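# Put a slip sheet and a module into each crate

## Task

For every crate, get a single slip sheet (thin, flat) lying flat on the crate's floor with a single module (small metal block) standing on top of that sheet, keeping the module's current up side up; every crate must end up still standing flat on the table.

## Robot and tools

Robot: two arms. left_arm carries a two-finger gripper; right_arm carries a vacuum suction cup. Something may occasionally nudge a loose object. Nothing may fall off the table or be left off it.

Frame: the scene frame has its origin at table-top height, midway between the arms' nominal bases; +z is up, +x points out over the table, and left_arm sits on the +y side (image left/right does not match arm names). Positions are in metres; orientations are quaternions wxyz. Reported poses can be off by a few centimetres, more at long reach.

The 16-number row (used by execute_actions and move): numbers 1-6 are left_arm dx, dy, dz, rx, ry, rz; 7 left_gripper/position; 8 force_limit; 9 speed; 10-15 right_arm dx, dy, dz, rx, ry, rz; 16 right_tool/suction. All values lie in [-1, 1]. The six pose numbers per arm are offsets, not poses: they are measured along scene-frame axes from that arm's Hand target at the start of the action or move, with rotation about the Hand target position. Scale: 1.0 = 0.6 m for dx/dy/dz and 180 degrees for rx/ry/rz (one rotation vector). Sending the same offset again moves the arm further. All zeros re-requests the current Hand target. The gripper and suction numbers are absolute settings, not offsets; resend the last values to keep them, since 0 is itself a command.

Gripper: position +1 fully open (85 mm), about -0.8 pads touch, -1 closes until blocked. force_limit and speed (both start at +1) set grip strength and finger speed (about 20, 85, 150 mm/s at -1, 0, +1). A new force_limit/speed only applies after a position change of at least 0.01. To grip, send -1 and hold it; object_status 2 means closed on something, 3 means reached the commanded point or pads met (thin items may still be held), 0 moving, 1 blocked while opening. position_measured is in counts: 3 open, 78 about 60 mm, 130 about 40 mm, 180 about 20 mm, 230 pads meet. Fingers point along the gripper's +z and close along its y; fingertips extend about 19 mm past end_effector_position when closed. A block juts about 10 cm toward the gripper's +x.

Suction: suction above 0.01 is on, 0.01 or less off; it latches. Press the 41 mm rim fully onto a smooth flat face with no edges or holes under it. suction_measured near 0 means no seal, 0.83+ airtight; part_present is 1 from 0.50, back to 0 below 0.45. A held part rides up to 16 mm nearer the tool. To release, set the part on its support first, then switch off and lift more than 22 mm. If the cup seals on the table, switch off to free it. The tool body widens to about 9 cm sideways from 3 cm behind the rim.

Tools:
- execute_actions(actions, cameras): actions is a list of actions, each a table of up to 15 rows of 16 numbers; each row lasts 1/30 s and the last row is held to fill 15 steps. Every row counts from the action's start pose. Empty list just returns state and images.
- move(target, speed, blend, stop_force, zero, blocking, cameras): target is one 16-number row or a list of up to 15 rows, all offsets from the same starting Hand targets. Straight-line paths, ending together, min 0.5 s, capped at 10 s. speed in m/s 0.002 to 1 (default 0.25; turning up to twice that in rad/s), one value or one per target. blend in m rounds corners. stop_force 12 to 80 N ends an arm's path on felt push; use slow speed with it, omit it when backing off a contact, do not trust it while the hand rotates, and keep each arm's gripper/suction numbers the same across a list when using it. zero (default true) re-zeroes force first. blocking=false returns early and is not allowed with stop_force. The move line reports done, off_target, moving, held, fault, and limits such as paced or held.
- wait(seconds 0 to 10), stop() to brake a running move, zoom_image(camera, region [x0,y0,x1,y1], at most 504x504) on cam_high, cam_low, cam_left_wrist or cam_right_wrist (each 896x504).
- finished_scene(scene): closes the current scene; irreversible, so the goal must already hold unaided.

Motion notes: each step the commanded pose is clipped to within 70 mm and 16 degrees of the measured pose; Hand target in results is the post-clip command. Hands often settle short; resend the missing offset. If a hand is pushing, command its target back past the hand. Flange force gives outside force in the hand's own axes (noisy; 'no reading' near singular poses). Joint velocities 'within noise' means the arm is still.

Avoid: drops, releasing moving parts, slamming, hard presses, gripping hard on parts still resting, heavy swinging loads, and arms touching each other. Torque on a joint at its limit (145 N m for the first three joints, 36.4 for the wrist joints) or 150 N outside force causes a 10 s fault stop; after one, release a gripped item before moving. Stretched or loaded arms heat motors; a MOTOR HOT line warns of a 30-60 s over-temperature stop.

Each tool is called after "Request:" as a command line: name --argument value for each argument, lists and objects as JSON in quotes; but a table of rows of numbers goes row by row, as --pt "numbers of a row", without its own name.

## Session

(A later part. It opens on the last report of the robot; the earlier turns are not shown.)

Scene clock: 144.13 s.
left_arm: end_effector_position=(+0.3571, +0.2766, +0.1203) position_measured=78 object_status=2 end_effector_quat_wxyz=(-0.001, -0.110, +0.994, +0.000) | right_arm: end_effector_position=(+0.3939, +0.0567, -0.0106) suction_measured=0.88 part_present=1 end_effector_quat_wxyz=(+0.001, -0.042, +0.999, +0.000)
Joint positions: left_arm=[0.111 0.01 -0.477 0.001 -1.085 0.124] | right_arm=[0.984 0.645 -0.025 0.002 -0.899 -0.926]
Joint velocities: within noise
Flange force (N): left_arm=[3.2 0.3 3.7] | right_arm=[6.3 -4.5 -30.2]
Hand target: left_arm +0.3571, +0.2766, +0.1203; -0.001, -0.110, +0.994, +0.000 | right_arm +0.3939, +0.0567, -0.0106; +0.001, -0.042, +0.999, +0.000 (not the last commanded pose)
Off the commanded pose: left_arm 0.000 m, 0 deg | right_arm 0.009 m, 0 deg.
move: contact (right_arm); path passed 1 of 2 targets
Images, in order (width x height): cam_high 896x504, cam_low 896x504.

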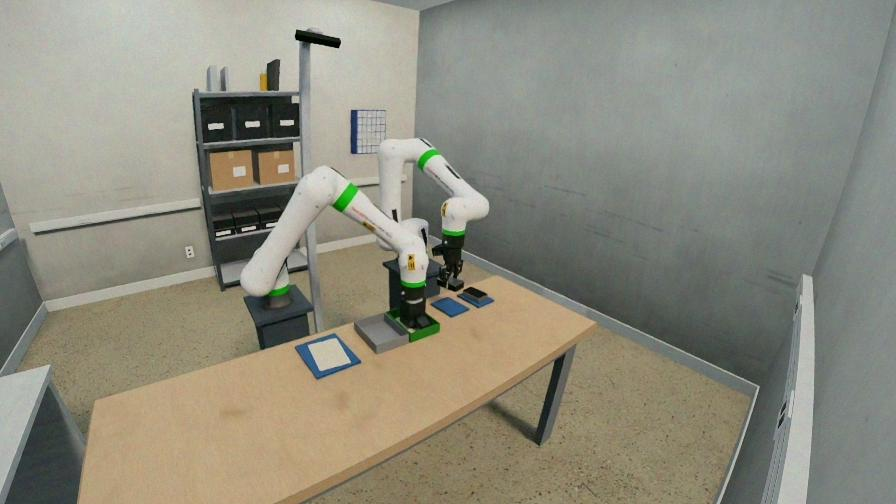

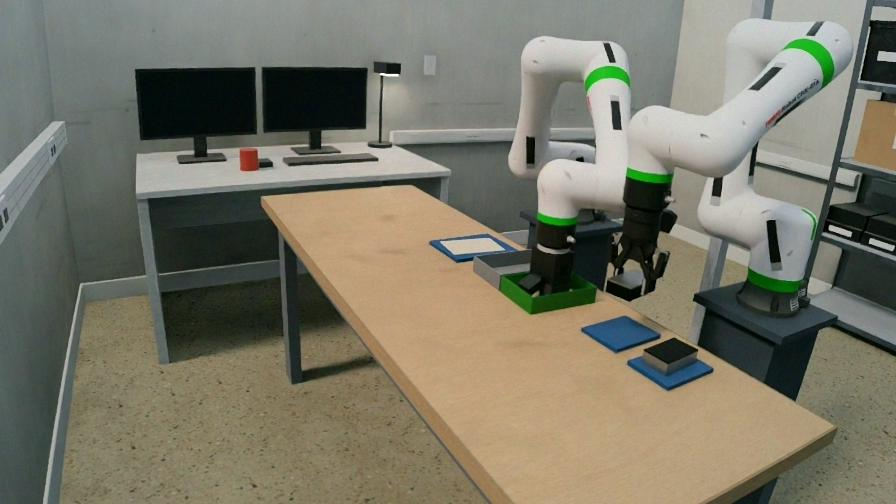

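Request:
move --pt "0 0 0 0 0 0 -1 -0.5 -1 0 0 0.003 0 0 0 -1" --pt "0 0 0 0 0 0 -1 -0.5 -1 0 0 0.01 0 0 0 -1" --pt "0 0 0 0 0 0 -1 -0.5 -1 0 0 0.08 0 0 0 -1" --pt "0 0 0 0 0 0 -1 -0.5 -1 0 0 0.351 0 0 0 -1" --pt "0.0715 -0.0693 0.2995 0 0 -0.081 -1 -0.5 -1 -0.0002 -0.6022 0.1177 0 0 -0.0269 -1" --speed '[0.02, 0.006, 0.08, 0.25, 0.3]' --blend '[0, 0, 0.01, 0.03, 0]'

Request:
zoom_image --camera "cam_left_wrist" --region '[0, 0, 400, 330]'

Scene clock: 158.00 s.
left_arm: end_effector_position=(+0.4000, +0.2350, +0.2999) position_measured=78 object_status=2 end_effector_quat_wxyz=(-0.001, +0.017, +1.000, +0.000) | right_arm: end_effector_position=(+0.3938, -0.3046, +0.0600) suction_measured=0.00 part_present=0 end_effector_quat_wxyz=(+0.001, +0.000, +1.000, +0.000)
Joint positions: left_arm=[0.006 0.023 -0.027 0.001 -1.522 -0.024] | right_arm=[0.435 0.177 -0.509 0.001 -0.883 -0.461]
Joint velocities: within noise
Flange force (N): left_arm=[3.3 -0.5 5.1] | right_arm=[1.6 0.8 6.2]
Hand target: left_arm +0.4000, +0.2350, +0.3000; -0.001, +0.017, +1.000, +0.000 | right_arm +0.3938, -0.3046, +0.0600; +0.001, +0.000, +1.000, +0.000
Off the commanded pose: left_arm 0.000 m, 0 deg | right_arm 0.000 m, 0 deg.
move: done
camera_calibration:
cam_left_wrist: T_world_to_cam=[[0.00922539, 0.999931, 0.00725547, -0.234324], [0.934526, -0.011203, 0.355718, -0.461916], [0.355775, 0.00349879, -0.934565, 0.265117], [0, 0, 0, 1]] pos_world=[0.339512, 0.228206, 0.413781]
cam_right_wrist: T_world_to_cam=[[0.0478931, -0.998557, 0.0242811, -0.322267], [-0.897109, -0.0323131, 0.440625, 0.347661], [-0.439205, -0.0428857, -0.897363, 0.281992], [0, 0, 0, 1]] pos_world=[0.451177, -0.298474, 0.107686]

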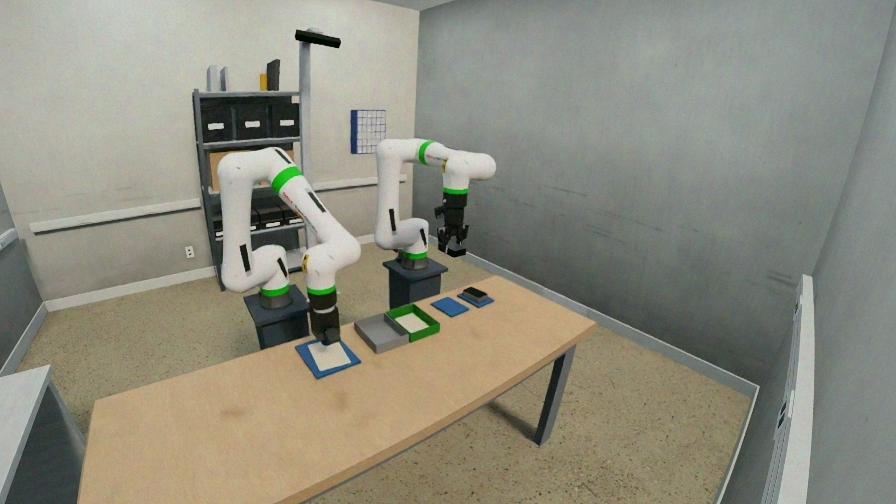

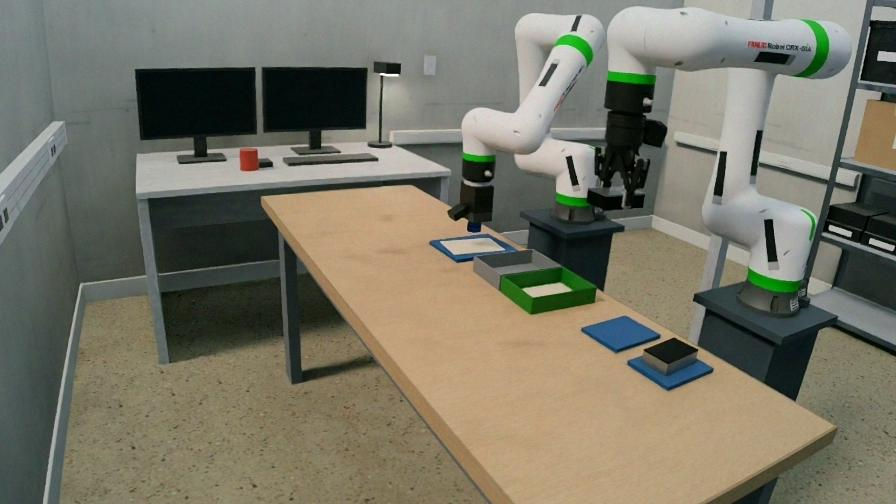

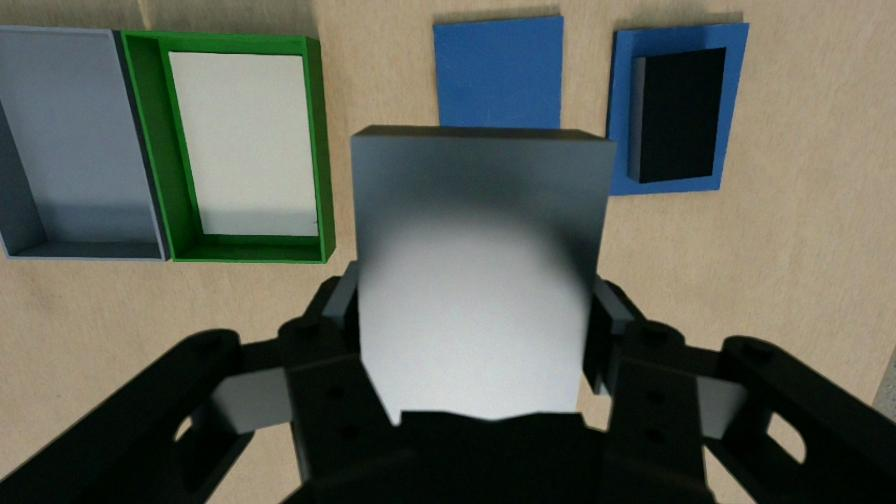

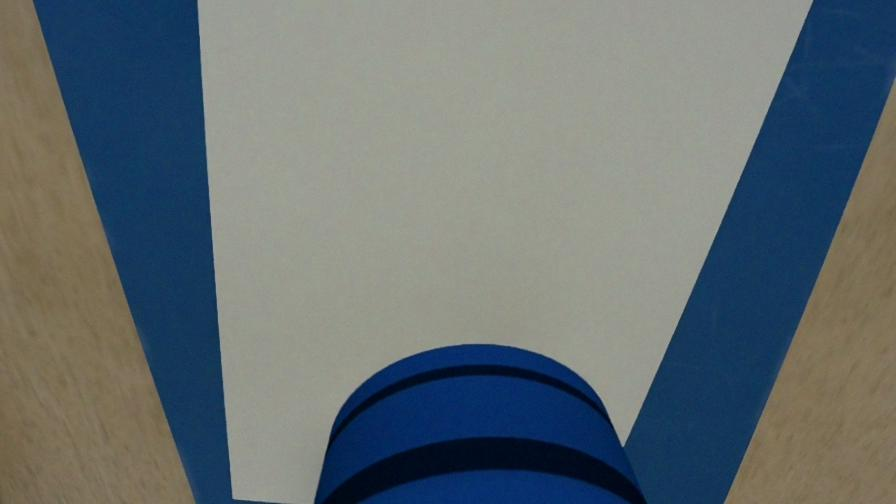

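Scaled by 1.260 from the camera's 896x504 image, which has a finer 1280x720 frame.

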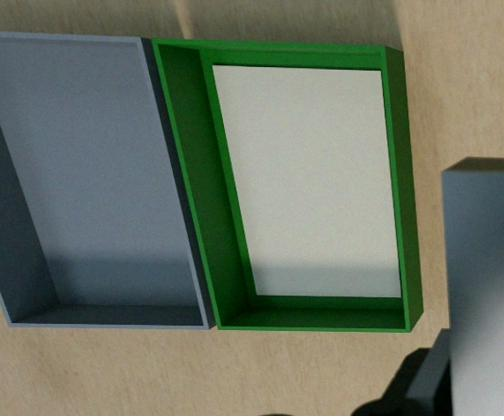

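Request:
zoom_image --camera "cam_left_wrist" --region '[180, 200, 350, 280]'

Request:
zoom_image --camera "cam_left_wrist" --region '[110, 20, 340, 120]'

Scaled by 2.965 from the camera's 896x504 image, which has a finer 1280x720 frame.

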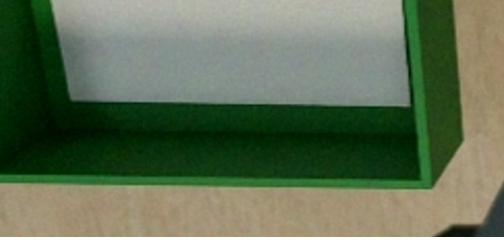

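Scaled by 2.191 from the camera's 896x504 image, which has a finer 1280x720 frame.

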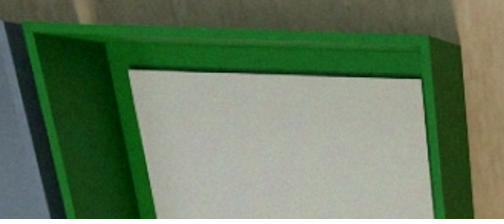

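Request:
move --pt "-0.0073 -0.3023 -0.3 0 0 0 -1 -0.5 -1 0 0 0 0 0 0 -1" --pt "-0.0073 -0.3023 -0.43 0 0 0 -1 -0.5 -1 0 0 -0.0667 0 0 0 -1" --speed '[0.3, 0.1]' --cameras '["cam_left_wrist", "cam_low"]'

Scene clock: 187.90 s.
left_arm: end_effector_position=(+0.3957, +0.0537, +0.0420) position_measured=78 object_status=2 end_effector_quat_wxyz=(-0.001, +0.017, +1.000, +0.000) | right_arm: end_effector_position=(+0.3938, -0.3046, +0.0200) suction_measured=0.00 part_present=0 end_effector_quat_wxyz=(+0.001, +0.000, +1.000, +0.000)
Joint positions: left_arm=[-0.369 0.418 -0.187 0.001 -0.967 0.35] | right_arm=[0.435 0.253 -0.538 0.001 -0.778 -0.461]
Joint velocities: within noise
Flange force (N): left_arm=[3.8 1.6 3.1] | right_arm=[1.1 0.0 6.5]
Hand target: left_arm +0.3957, +0.0537, +0.0420; -0.001, +0.017, +1.000, +0.000 | right_arm +0.3938, -0.3046, +0.0200; +0.001, +0.000, +1.000, +0.000
Off the commanded pose: left_arm 0.000 m, 0 deg | right_arm 0.000 m, 0 deg.
move: done
camera_calibration:
cam_left_wrist: T_world_to_cam=[[0.00916754, 0.999933, 0.00712701, -0.0509858], [0.934494, -0.0111036, 0.355807, -0.368162], [0.355862, 0.00339827, -0.934532, 0.0261345], [0, 0, 0, 1]] pos_world=[0.335212, 0.0468056, 0.155782]
Images, in order (width x height): cam_low 896x504, cam_left_wrist 896x504.

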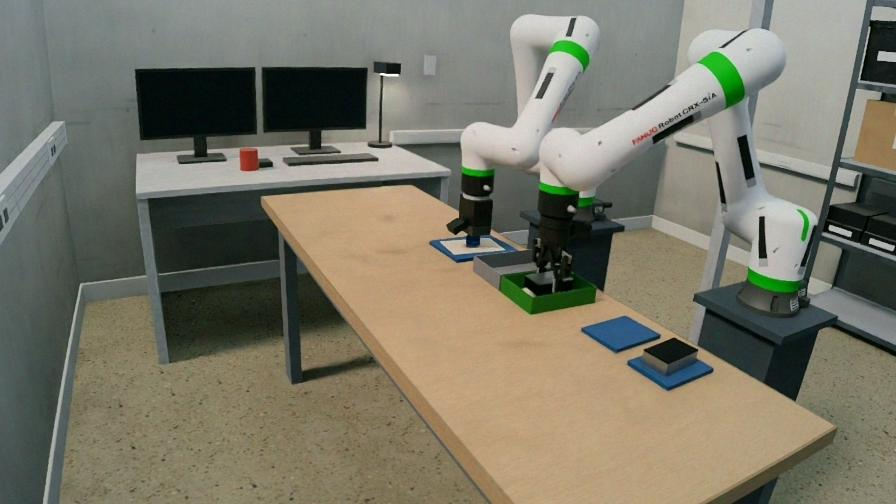

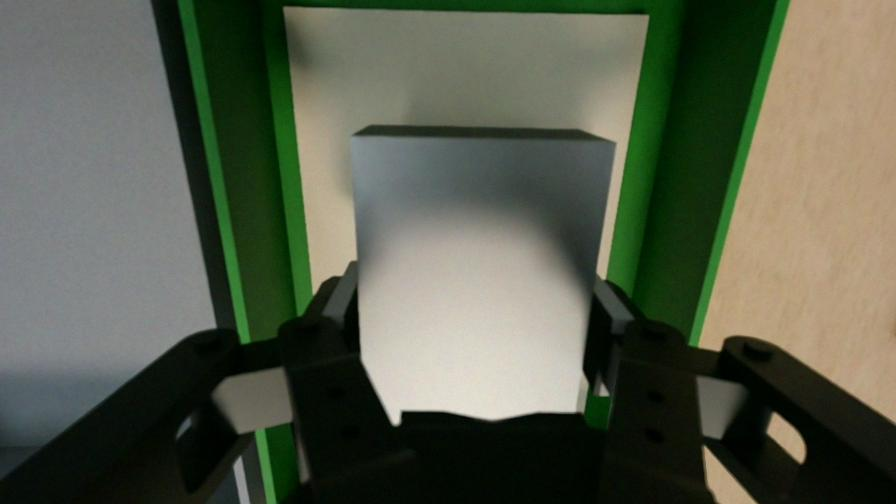

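Request:
move --pt "0 0 -0.0383 0 0 0 -1 -0.5 -1 0 0 -0.05 0 0 0 1" --speed 0.01 --stop_force 12 --cameras '["cam_left_wrist", "cam_low"]'

Scene clock: 193.43 s.
left_arm: end_effector_position=(+0.3957, +0.0536, +0.0223) position_measured=78 object_status=2 end_effector_quat_wxyz=(-0.001, +0.017, +1.000, -0.001) | right_arm: end_effector_position=(+0.3939, -0.3046, -0.0043) suction_measured=0.88 part_present=1 end_effector_quat_wxyz=(+0.001, +0.000, +1.000, +0.000)
Joint positions: left_arm=[-0.369 0.447 -0.2 0.002 -0.925 0.35] | right_arm=[0.435 0.304 -0.551 0.001 -0.714 -0.461]
Joint velocities: within noise
Flange force (N): left_arm=[5.4 5.1 -19.7] | right_arm=[8.1 -0.7 -17.4]
Hand target: left_arm +0.3957, +0.0536, +0.0223; -0.001, +0.017, +1.000, +0.000 (not the last commanded pose) | right_arm +0.3939, -0.3046, -0.0043; +0.001, +0.000, +1.000, +0.000 (not the last commanded pose)
Off the commanded pose: left_arm 0.003 m, 0 deg | right_arm 0.006 m, 0 deg.
move: contact (left_arm, right_arm)
camera_calibration:
cam_left_wrist: T_world_to_cam=[[0.00911124, 0.999934, 0.00699803, -0.0508098], [0.934494, -0.0110051, 0.355808, -0.361194], [0.355862, 0.00329776, -0.934533, 0.00782252], [0, 0, 0, 1]] pos_world=[0.335212, 0.0468057, 0.136182]
Images, in order (width x height): cam_low 896x504, cam_left_wrist 896x504.

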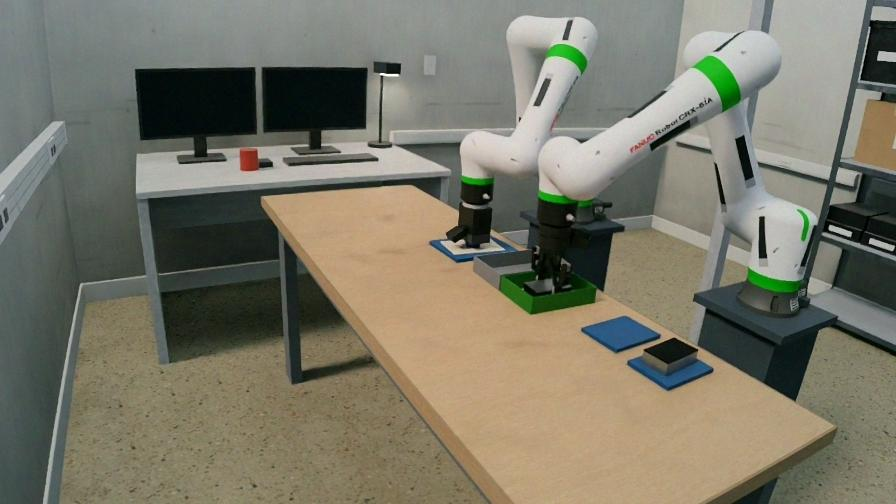

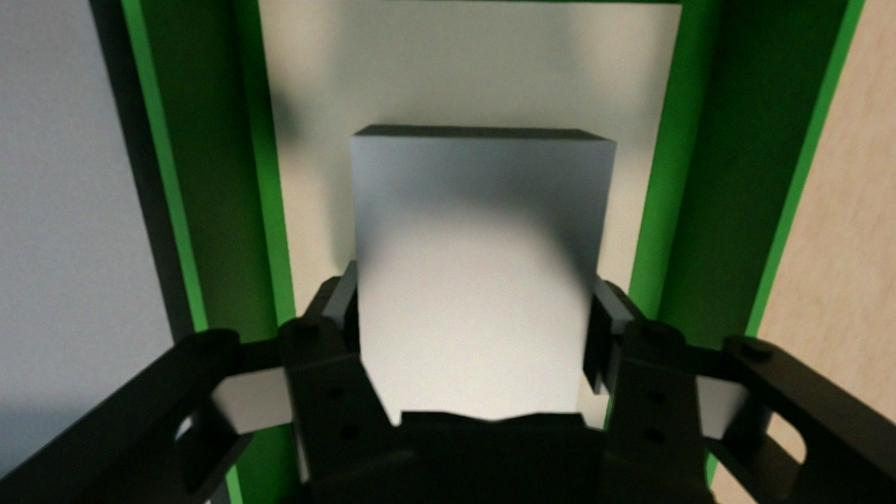

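Request:
move --pt "0 0 0.001 0 0 0 0.55 -0.5 -1 0 0 0.02 0 0 0 1" --pt "0 0 0.08 0 0 0 0.55 -0.5 -1 0 0 0.137 0 0 0 1" --pt "0 0 0.1795 0 0 0 0.55 -0.5 -1 0 0 0.137 0 0 0 1" --pt "-0.0473 0.6078 0.1795 0 0 0.0381 1 -0.5 0 -0.004 0.366 0.1738 0 0 0.0275 1" --speed '[0.05, 0.1, 0.2, 0.3]' --blend '[0, 0, 0.02, 0]'

Request:
zoom_image --camera "cam_left_wrist" --region '[320, 40, 570, 330]'

Request:
zoom_image --camera "cam_low" --region '[470, 220, 570, 320]'

Request:
zoom_image --camera "cam_high" --region '[350, 290, 440, 360]'

Scene clock: 218.80 s.
left_arm: end_effector_position=(+0.3673, +0.4183, +0.1300) position_measured=3 object_status=0 end_effector_quat_wxyz=(-0.001, -0.043, +0.999, -0.001) | right_arm: end_effector_position=(+0.3915, -0.0850, +0.1000) suction_measured=0.88 part_present=1 end_effector_quat_wxyz=(+0.001, -0.043, +0.999, +0.000)
Joint positions: left_arm=[0.461 0.004 -0.458 0.001 -1.111 -0.359] | right_arm=[0.83 0.295 -0.245 0.001 -1.029 -0.77]
Joint velocities: within noise
Flange force (N): left_arm=[2.9 -1.1 2.1] | right_arm=[1.3 -0.5 6.5]
Hand target: left_arm +0.3673, +0.4183, +0.1300; -0.001, -0.043, +0.999, -0.001 | right_arm +0.3915, -0.0850, +0.1000; +0.001, -0.043, +0.999, +0.000
Off the commanded pose: left_arm 0.000 m, 0 deg | right_arm 0.000 m, 0 deg.
move: done
camera_calibration:
cam_left_wrist: T_world_to_cam=[[-0.110393, 0.993863, 0.00700572, -0.369548], [0.929095, 0.10069, 0.355871, -0.413789], [0.352981, 0.0457945, -0.934509, 0.100628], [0, 0, 0, 1]] pos_world=[0.308134, 0.404336, 0.243882]
cam_right_wrist: T_world_to_cam=[[0.13391, -0.990696, 0.0242656, -0.136944], [-0.891027, -0.109648, 0.44051, 0.326124], [-0.433751, -0.0806098, -0.89742, 0.320947], [0, 0, 0, 1]] pos_world=[0.448134, -0.0740394, 0.147686]

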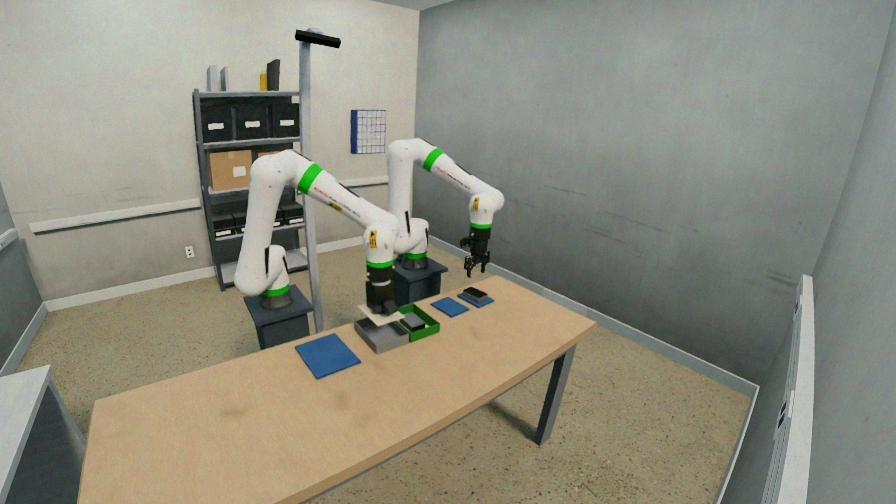

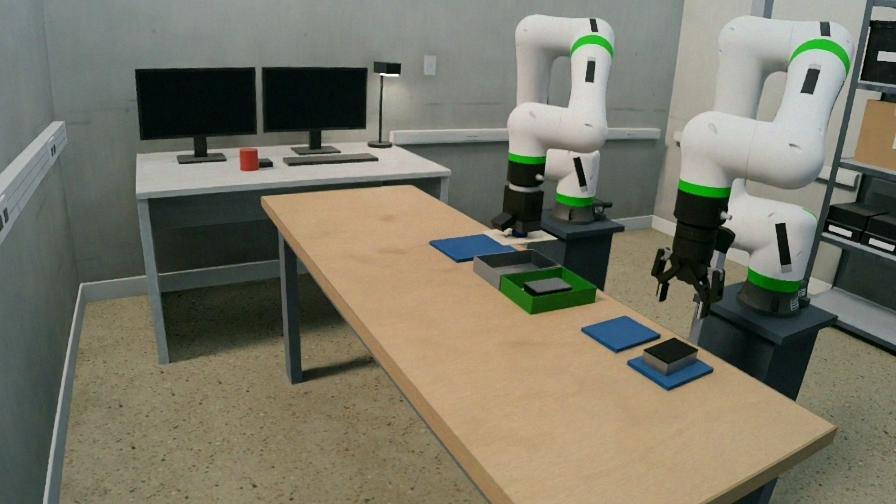

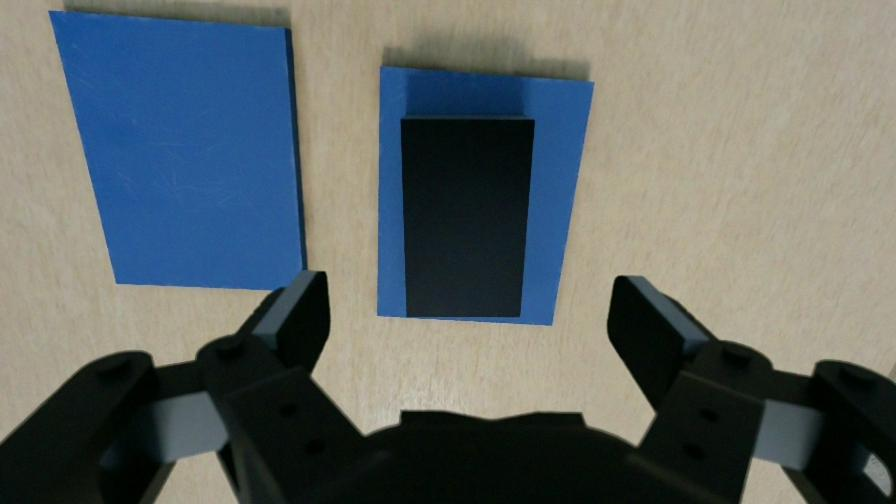

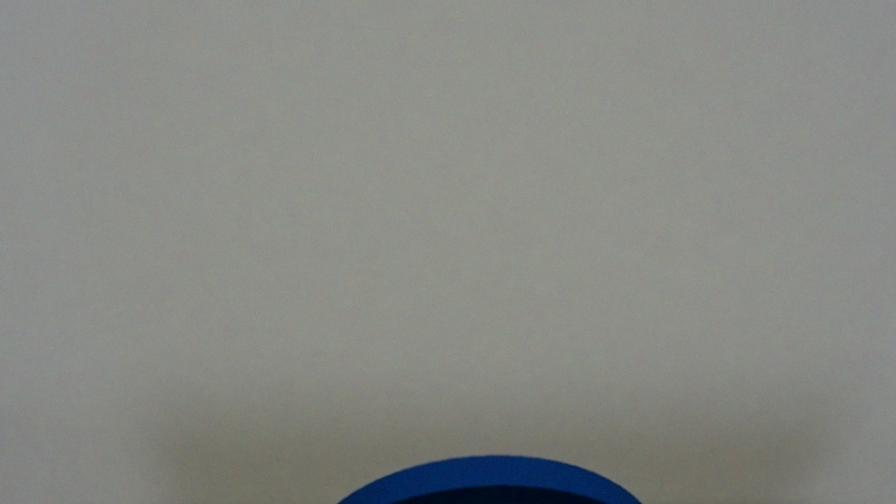

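Scaled by 1.738 from the camera's 896x504 image, which has a finer 1280x720 frame.

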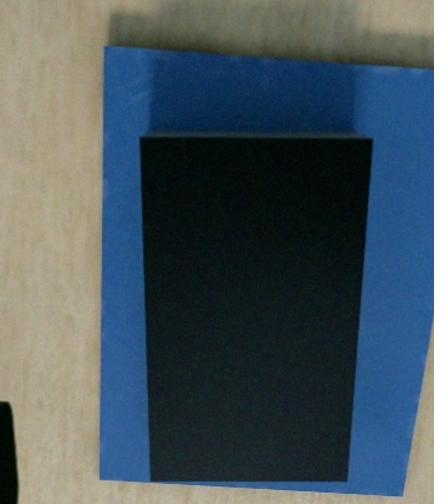

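Scaled by 5.040 from the camera's 896x504 image, which has a finer 1280x720 frame.

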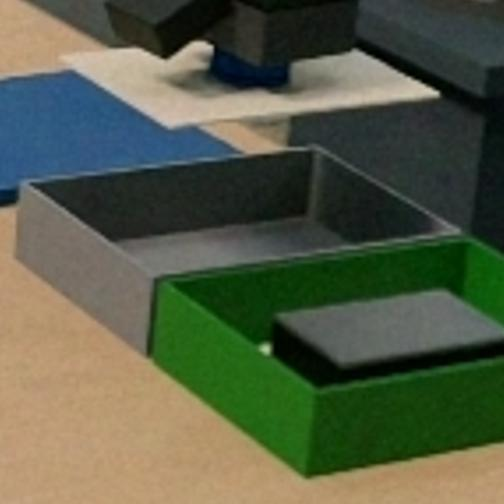

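Scaled by 5.600 from the camera's 896x504 image, which has a finer 1280x720 frame.

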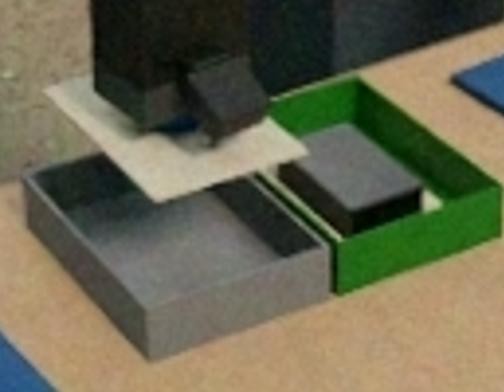

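Request:
move --pt "0.0053 0.0045 -0.1333 0 0 0.0057 1 -0.5 0 -0.0033 0 -0.1167 0 0 0 1" --pt "0.0053 0.0045 -0.17 0 0 0.0057 1 -0.5 0 -0.0033 0 -0.2 0 0 0 1" --speed '[0.1, 0.02]' --stop_force 12 --cameras '["cam_left_wrist", "cam_low"]'

Scene clock: 240.23 s.
left_arm: end_effector_position=(+0.3705, +0.4210, +0.0280) position_measured=3 object_status=3 end_effector_quat_wxyz=(-0.001, -0.051, +0.999, -0.001) | right_arm: end_effector_position=(+0.3896, -0.0849, -0.0113) suction_measured=0.88 part_present=1 end_effector_quat_wxyz=(+0.001, -0.043, +0.999, +0.000)
Joint positions: left_arm=[0.463 0.172 -0.56 0.001 -0.84 -0.344] | right_arm=[0.833 0.467 -0.326 0.002 -0.776 -0.773]
Joint velocities: within noise
Flange force (N): left_arm=[2.9 -0.9 1.4] | right_arm=[6.6 -3.3 -28.6]
Hand target: left_arm +0.3705, +0.4210, +0.0280; -0.001, -0.051, +0.999, -0.001 | right_arm +0.3896, -0.0850, -0.0113; +0.001, -0.043, +0.999, +0.000 (not the last commanded pose)
Off the commanded pose: left_arm 0.000 m, 0 deg | right_arm 0.009 m, 0 deg.
move: contact (right_arm)
camera_calibration:
cam_left_wrist: T_world_to_cam=[[-0.128168, 0.991728, 0.00700943, -0.363678], [0.927168, 0.117309, 0.355807, -0.386952], [0.352042, 0.0521019, -0.934533, 0.00176806], [0, 0, 0, 1]] pos_world=[0.311535, 0.405971, 0.141882]
Images, in order (width x height): cam_low 896x504, cam_left_wrist 896x504.

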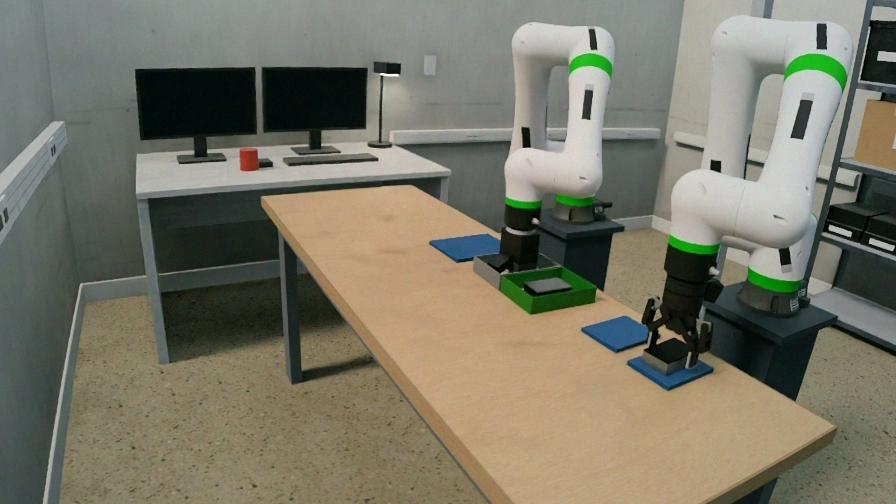

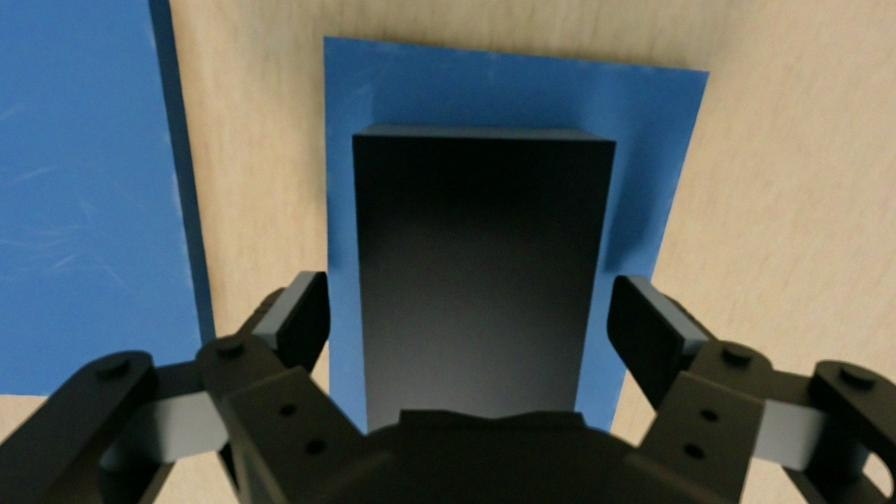

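Request:
move --pt "0 0 0 0 0 0 -1 -0.5 -1 0 0 0.003 0 0 0 -1" --pt "0 0 0.05 0 0 0 -1 -0.5 -1 0 0 0.05 0 0 0 -1" --pt "0 0 0.17 0 0 0 -1 -0.5 -1 0 0 0.352 0 0 0 -1" --pt "0.03 -0.8492 0.1533 0 0 -0.0433 -1 -0.5 -1 -0.1493 -0.825 0.5188 0 0 -0.0275 -1" --speed '[0.02, 0.06, 0.25, 0.3]' --blend '[0, 0, 0.03, 0]'

Request:
zoom_image --camera "cam_left_wrist" --region '[250, 0, 700, 300]'

Scene clock: 252.73 s.
left_arm: end_effector_position=(+0.3885, -0.0885, +0.1200) position_measured=78 object_status=2 end_effector_quat_wxyz=(-0.001, +0.017, +1.000, +0.000) | right_arm: end_effector_position=(+0.3000, -0.5799, +0.3000) suction_measured=0.00 part_present=0 end_effector_quat_wxyz=(+0.001, +0.000, +1.000, +0.000)
Joint positions: left_arm=[-0.596 0.53 0.185 0.002 -1.226 0.579] | right_arm=[-0.26 -0.151 -0.23 -0.001 -1.49 0.235]
Joint velocities: within noise
Flange force (N): left_arm=[4.2 2.7 3.6] | right_arm=[0.9 -0.2 6.5]
Hand target: left_arm +0.3885, -0.0885, +0.1200; -0.001, +0.017, +1.000, +0.000 | right_arm +0.3000, -0.5800, +0.3000; +0.001, +0.000, +1.000, +0.000
Off the commanded pose: left_arm 0.000 m, 0 deg | right_arm 0.000 m, 0 deg.
move: done
camera_calibration:
cam_left_wrist: T_world_to_cam=[[0.00749407, 0.999947, 0.00701682, 0.0912869], [0.934477, -0.0095008, 0.355896, -0.390664], [0.355943, 0.00388995, -0.934499, 0.102179], [0, 0, 0, 1]] pos_world=[0.328013, -0.0953912, 0.233882]
cam_right_wrist: T_world_to_cam=[[0.0480656, -0.998551, 0.0242148, -0.598639], [-0.897277, -0.0325143, 0.440268, 0.148932], [-0.438843, -0.0428891, -0.89754, 0.444282], [0, 0, 0, 1]] pos_world=[0.357377, -0.573874, 0.347686]

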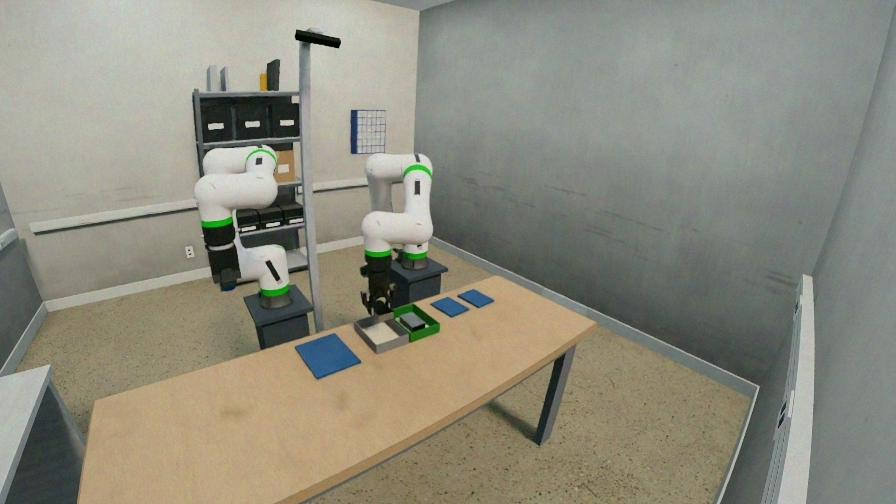

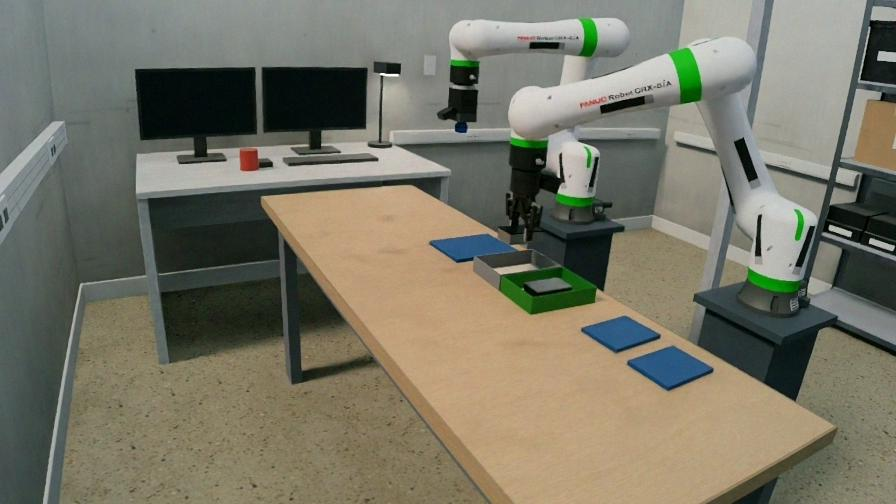

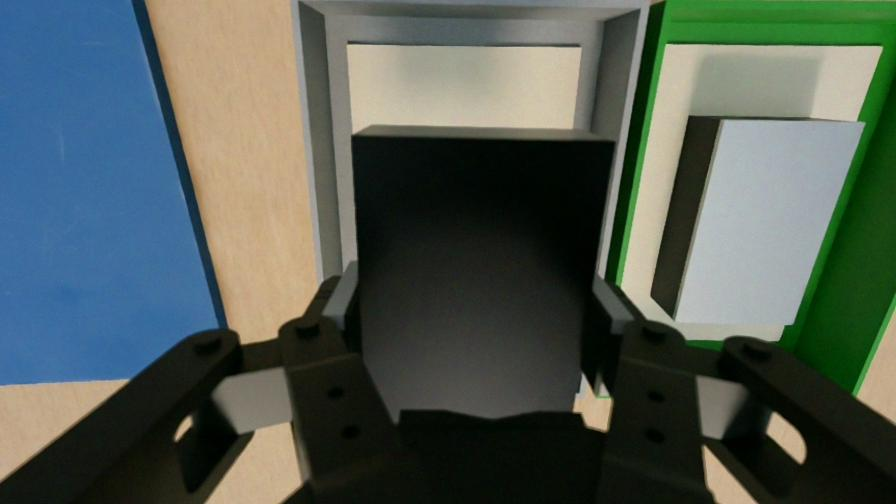

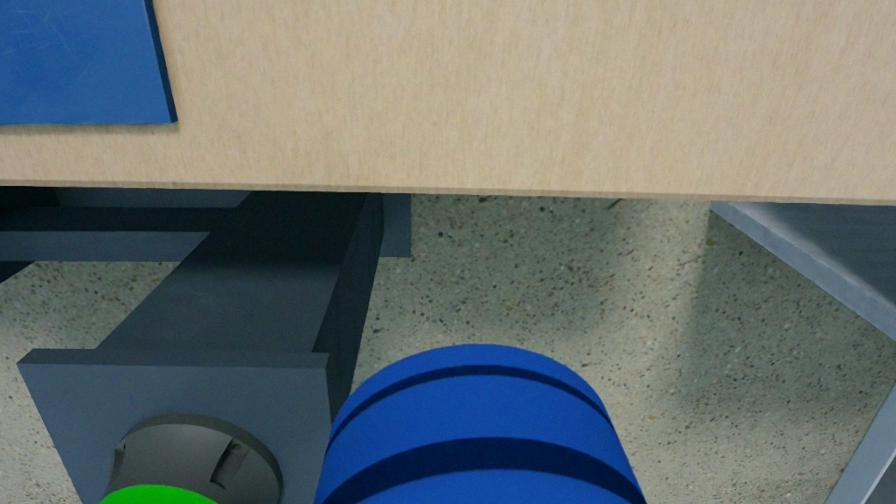

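Scaled by 1.120 from the camera's 896x504 image, which has a finer 1280x720 frame.

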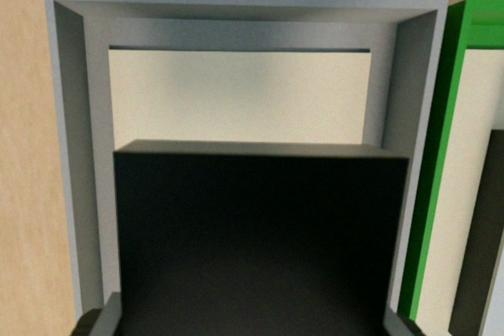

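Request:
move --target '[0,0,-0.13,0,0,0,-1,-0.5,-1,0,0,0,0,0,0,-1]' --speed 0.1 --cameras '["cam_left_wrist"]'

Scene clock: 260.07 s.
left_arm: end_effector_position=(+0.3885, -0.0885, +0.0420) position_measured=78 object_status=2 end_effector_quat_wxyz=(-0.001, +0.017, +1.000, +0.000) | right_arm: end_effector_position=(+0.3000, -0.5800, +0.3000) suction_measured=0.00 part_present=0 end_effector_quat_wxyz=(+0.001, +0.000, +1.000, +0.000)
Joint positions: left_arm=[-0.596 0.609 0.109 0.002 -1.072 0.579] | right_arm=[-0.26 -0.151 -0.23 -0.001 -1.49 0.235]
Joint velocities: within noise
Flange force (N): left_arm=[4.1 2.7 2.9] | right_arm=[0.8 0.6 6.0]
Hand target: left_arm +0.3885, -0.0885, +0.0420; -0.001, +0.017, +1.000, +0.000 | right_arm +0.3000, -0.5800, +0.3000; +0.001, +0.000, +1.000, +0.000
Off the commanded pose: left_arm 0.000 m, 0 deg | right_arm 0.000 m, 0 deg.
move: done
camera_calibration:
cam_left_wrist: T_world_to_cam=[[0.00758732, 0.999946, 0.00705289, 0.0917981], [0.934477, -0.00960078, 0.355895, -0.362914], [0.355944, 0.00389047, -0.934499, 0.0292884], [0, 0, 0, 1]] pos_world=[0.328013, -0.0953914, 0.155882]
Images, in order (width x height): cam_left_wrist 896x504.

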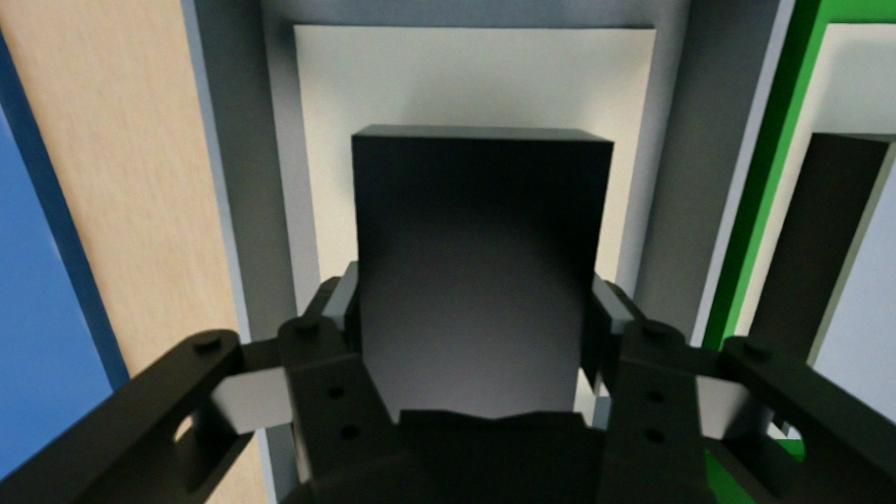

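Request:
move --target '[0,0,-0.0383,0,0,0,-1,-0.5,-1,0,0,0,0,0,0,-1]' --speed 0.01 --stop_force 12 --cameras '["cam_left_wrist"]'

Scene clock: 264.97 s.
left_arm: end_effector_position=(+0.3886, -0.0887, +0.0235) position_measured=78 object_status=2 end_effector_quat_wxyz=(-0.001, +0.016, +1.000, -0.001) | right_arm: end_effector_position=(+0.3000, -0.5800, +0.3000) suction_measured=0.00 part_present=0 end_effector_quat_wxyz=(+0.001, +0.000, +1.000, +0.000)
Joint positions: left_arm=[-0.596 0.631 0.096 0.002 -1.036 0.578] | right_arm=[-0.26 -0.151 -0.23 -0.001 -1.49 0.235]
Joint velocities: within noise
Flange force (N): left_arm=[4.2 6.7 -20.0] | right_arm=[1.0 0.5 6.2]
Hand target: left_arm +0.3886, -0.0886, +0.0235; -0.001, +0.016, +1.000, -0.001 (not the last commanded pose) | right_arm +0.3000, -0.5800, +0.3000; +0.001, +0.000, +1.000, +0.000
Off the commanded pose: left_arm 0.005 m, 0 deg | right_arm 0.000 m, 0 deg.
move: contact (left_arm)
camera_calibration:
cam_left_wrist: T_world_to_cam=[[0.00741631, 0.99995, 0.00666549, 0.0921374], [0.934465, -0.00930321, 0.355933, -0.356397], [0.355977, 0.00358896, -0.934488, 0.0119238], [0, 0, 0, 1]] pos_world=[0.328113, -0.0954913, 0.137382]
Images, in order (width x height): cam_left_wrist 896x504.

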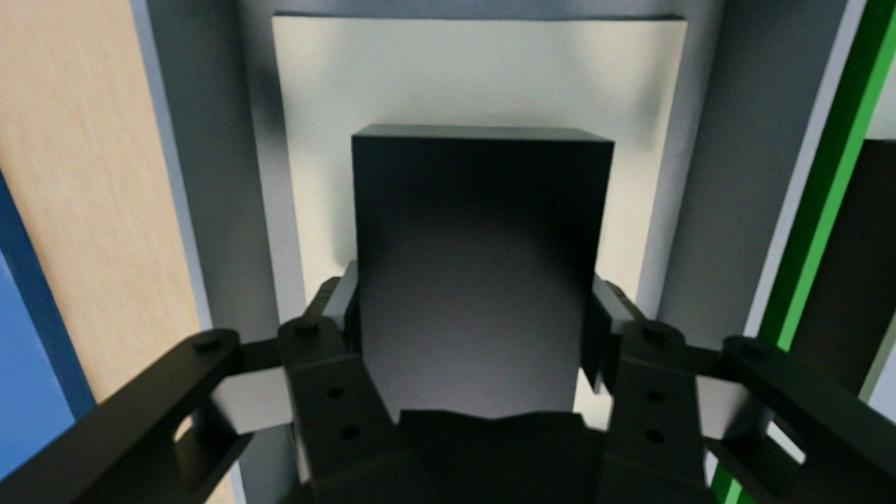

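Request:
move --pt "0 0 0.001 0 0 0 0.55 -0.5 -1 0 0 0 0 0 0 -1" --pt "0 0 0.08 0 0 0 0.55 -0.5 -1 0 0 0 0 0 0 -1" --pt "0 0 0.3 0 0 0 0.55 -0.5 -1 0 0 0 0 0 0 -1" --speed '[0.05,0.1,0.25]' --cameras '["cam_high","cam_low","cam_left_wrist"]'

Scene clock: 270.00 s.
left_arm: end_effector_position=(+0.3886, -0.0886, +0.2035) position_measured=59 object_status=3 end_effector_quat_wxyz=(-0.001, +0.016, +1.000, -0.001) | right_arm: end_effector_position=(+0.3000, -0.5800, +0.3000) suction_measured=0.00 part_present=0 end_effector_quat_wxyz=(+0.001, +0.000, +1.000, +0.000)
Joint positions: left_arm=[-0.596 0.477 0.308 0.002 -1.402 0.579] | right_arm=[-0.26 -0.151 -0.23 -0.001 -1.49 0.235]
Joint velocities: within noise
Flange force (N): left_arm=[4.4 3.6 3.2] | right_arm=[0.7 0.5 6.4]
Hand target: left_arm +0.3886, -0.0886, +0.2035; -0.001, +0.016, +1.000, -0.001 | right_arm +0.3000, -0.5800, +0.3000; +0.001, +0.000, +1.000, +0.000
Off the commanded pose: left_arm 0.000 m, 0 deg | right_arm 0.000 m, 0 deg.
move: done
camera_calibration:
cam_left_wrist: T_world_to_cam=[[0.00738022, 0.99995, 0.00675875, 0.0909197], [0.934466, -0.00930268, 0.355932, -0.420465], [0.355977, 0.00368896, -0.934488, 0.180141], [0, 0, 0, 1]] pos_world=[0.328113, -0.0954912, 0.317382]
Images, in order (width x height): cam_high 896x504, cam_low 896x504, cam_left_wrist 896x504.

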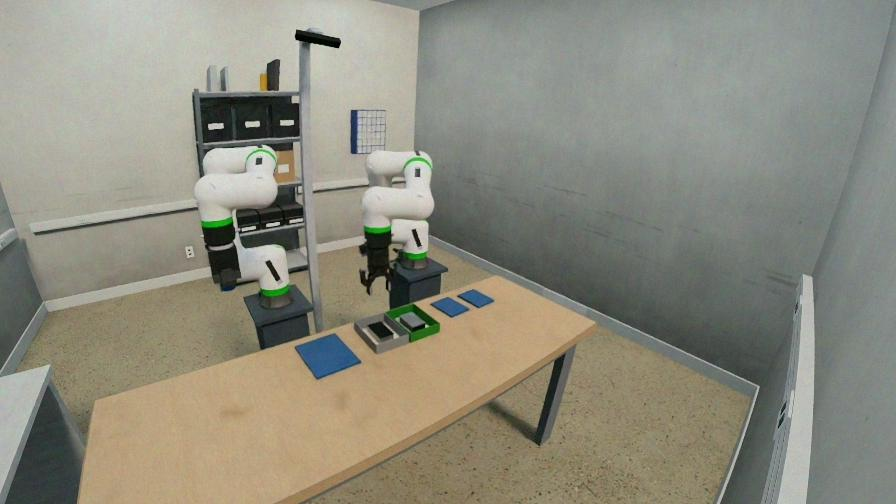

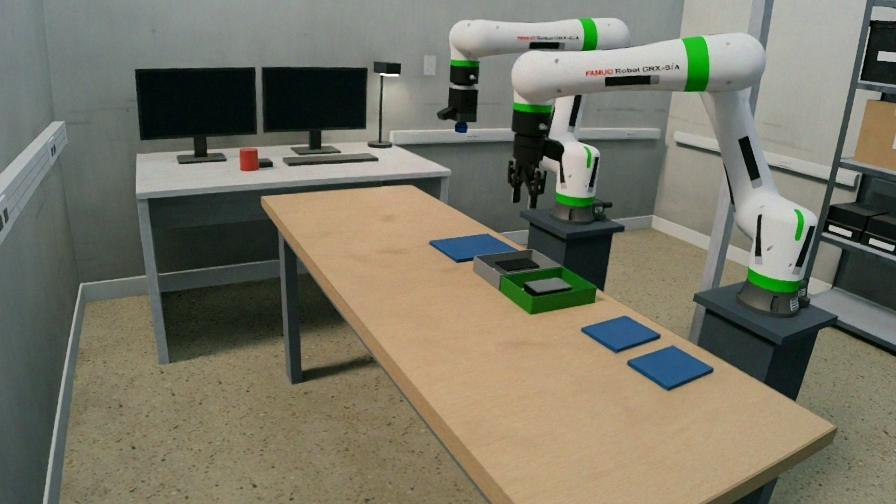

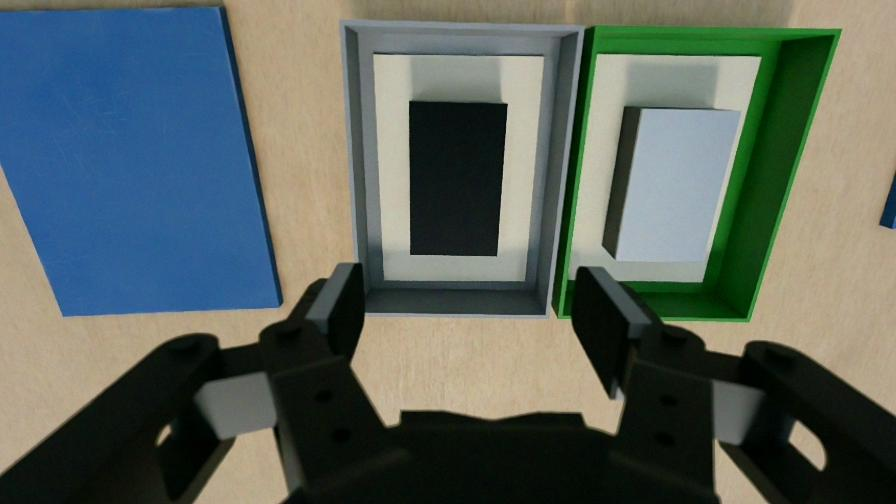

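Request:
zoom_image --camera "cam_low" --region '[440, 220, 640, 330]'

Request:
zoom_image --camera "cam_left_wrist" --region '[320, 0, 860, 340]'

Scaled by 2.520 from the camera's 896x504 image, which has a finer 1280x720 frame.

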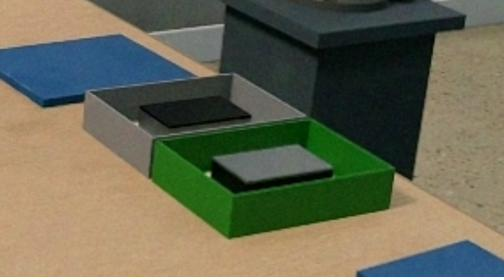

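Region (320, 0, 860, 340) is 540x340 pixels. A region can be at most 504 by 504 pixels.

Request:
finished_scene --scene 2

The scene is finished: the task was done.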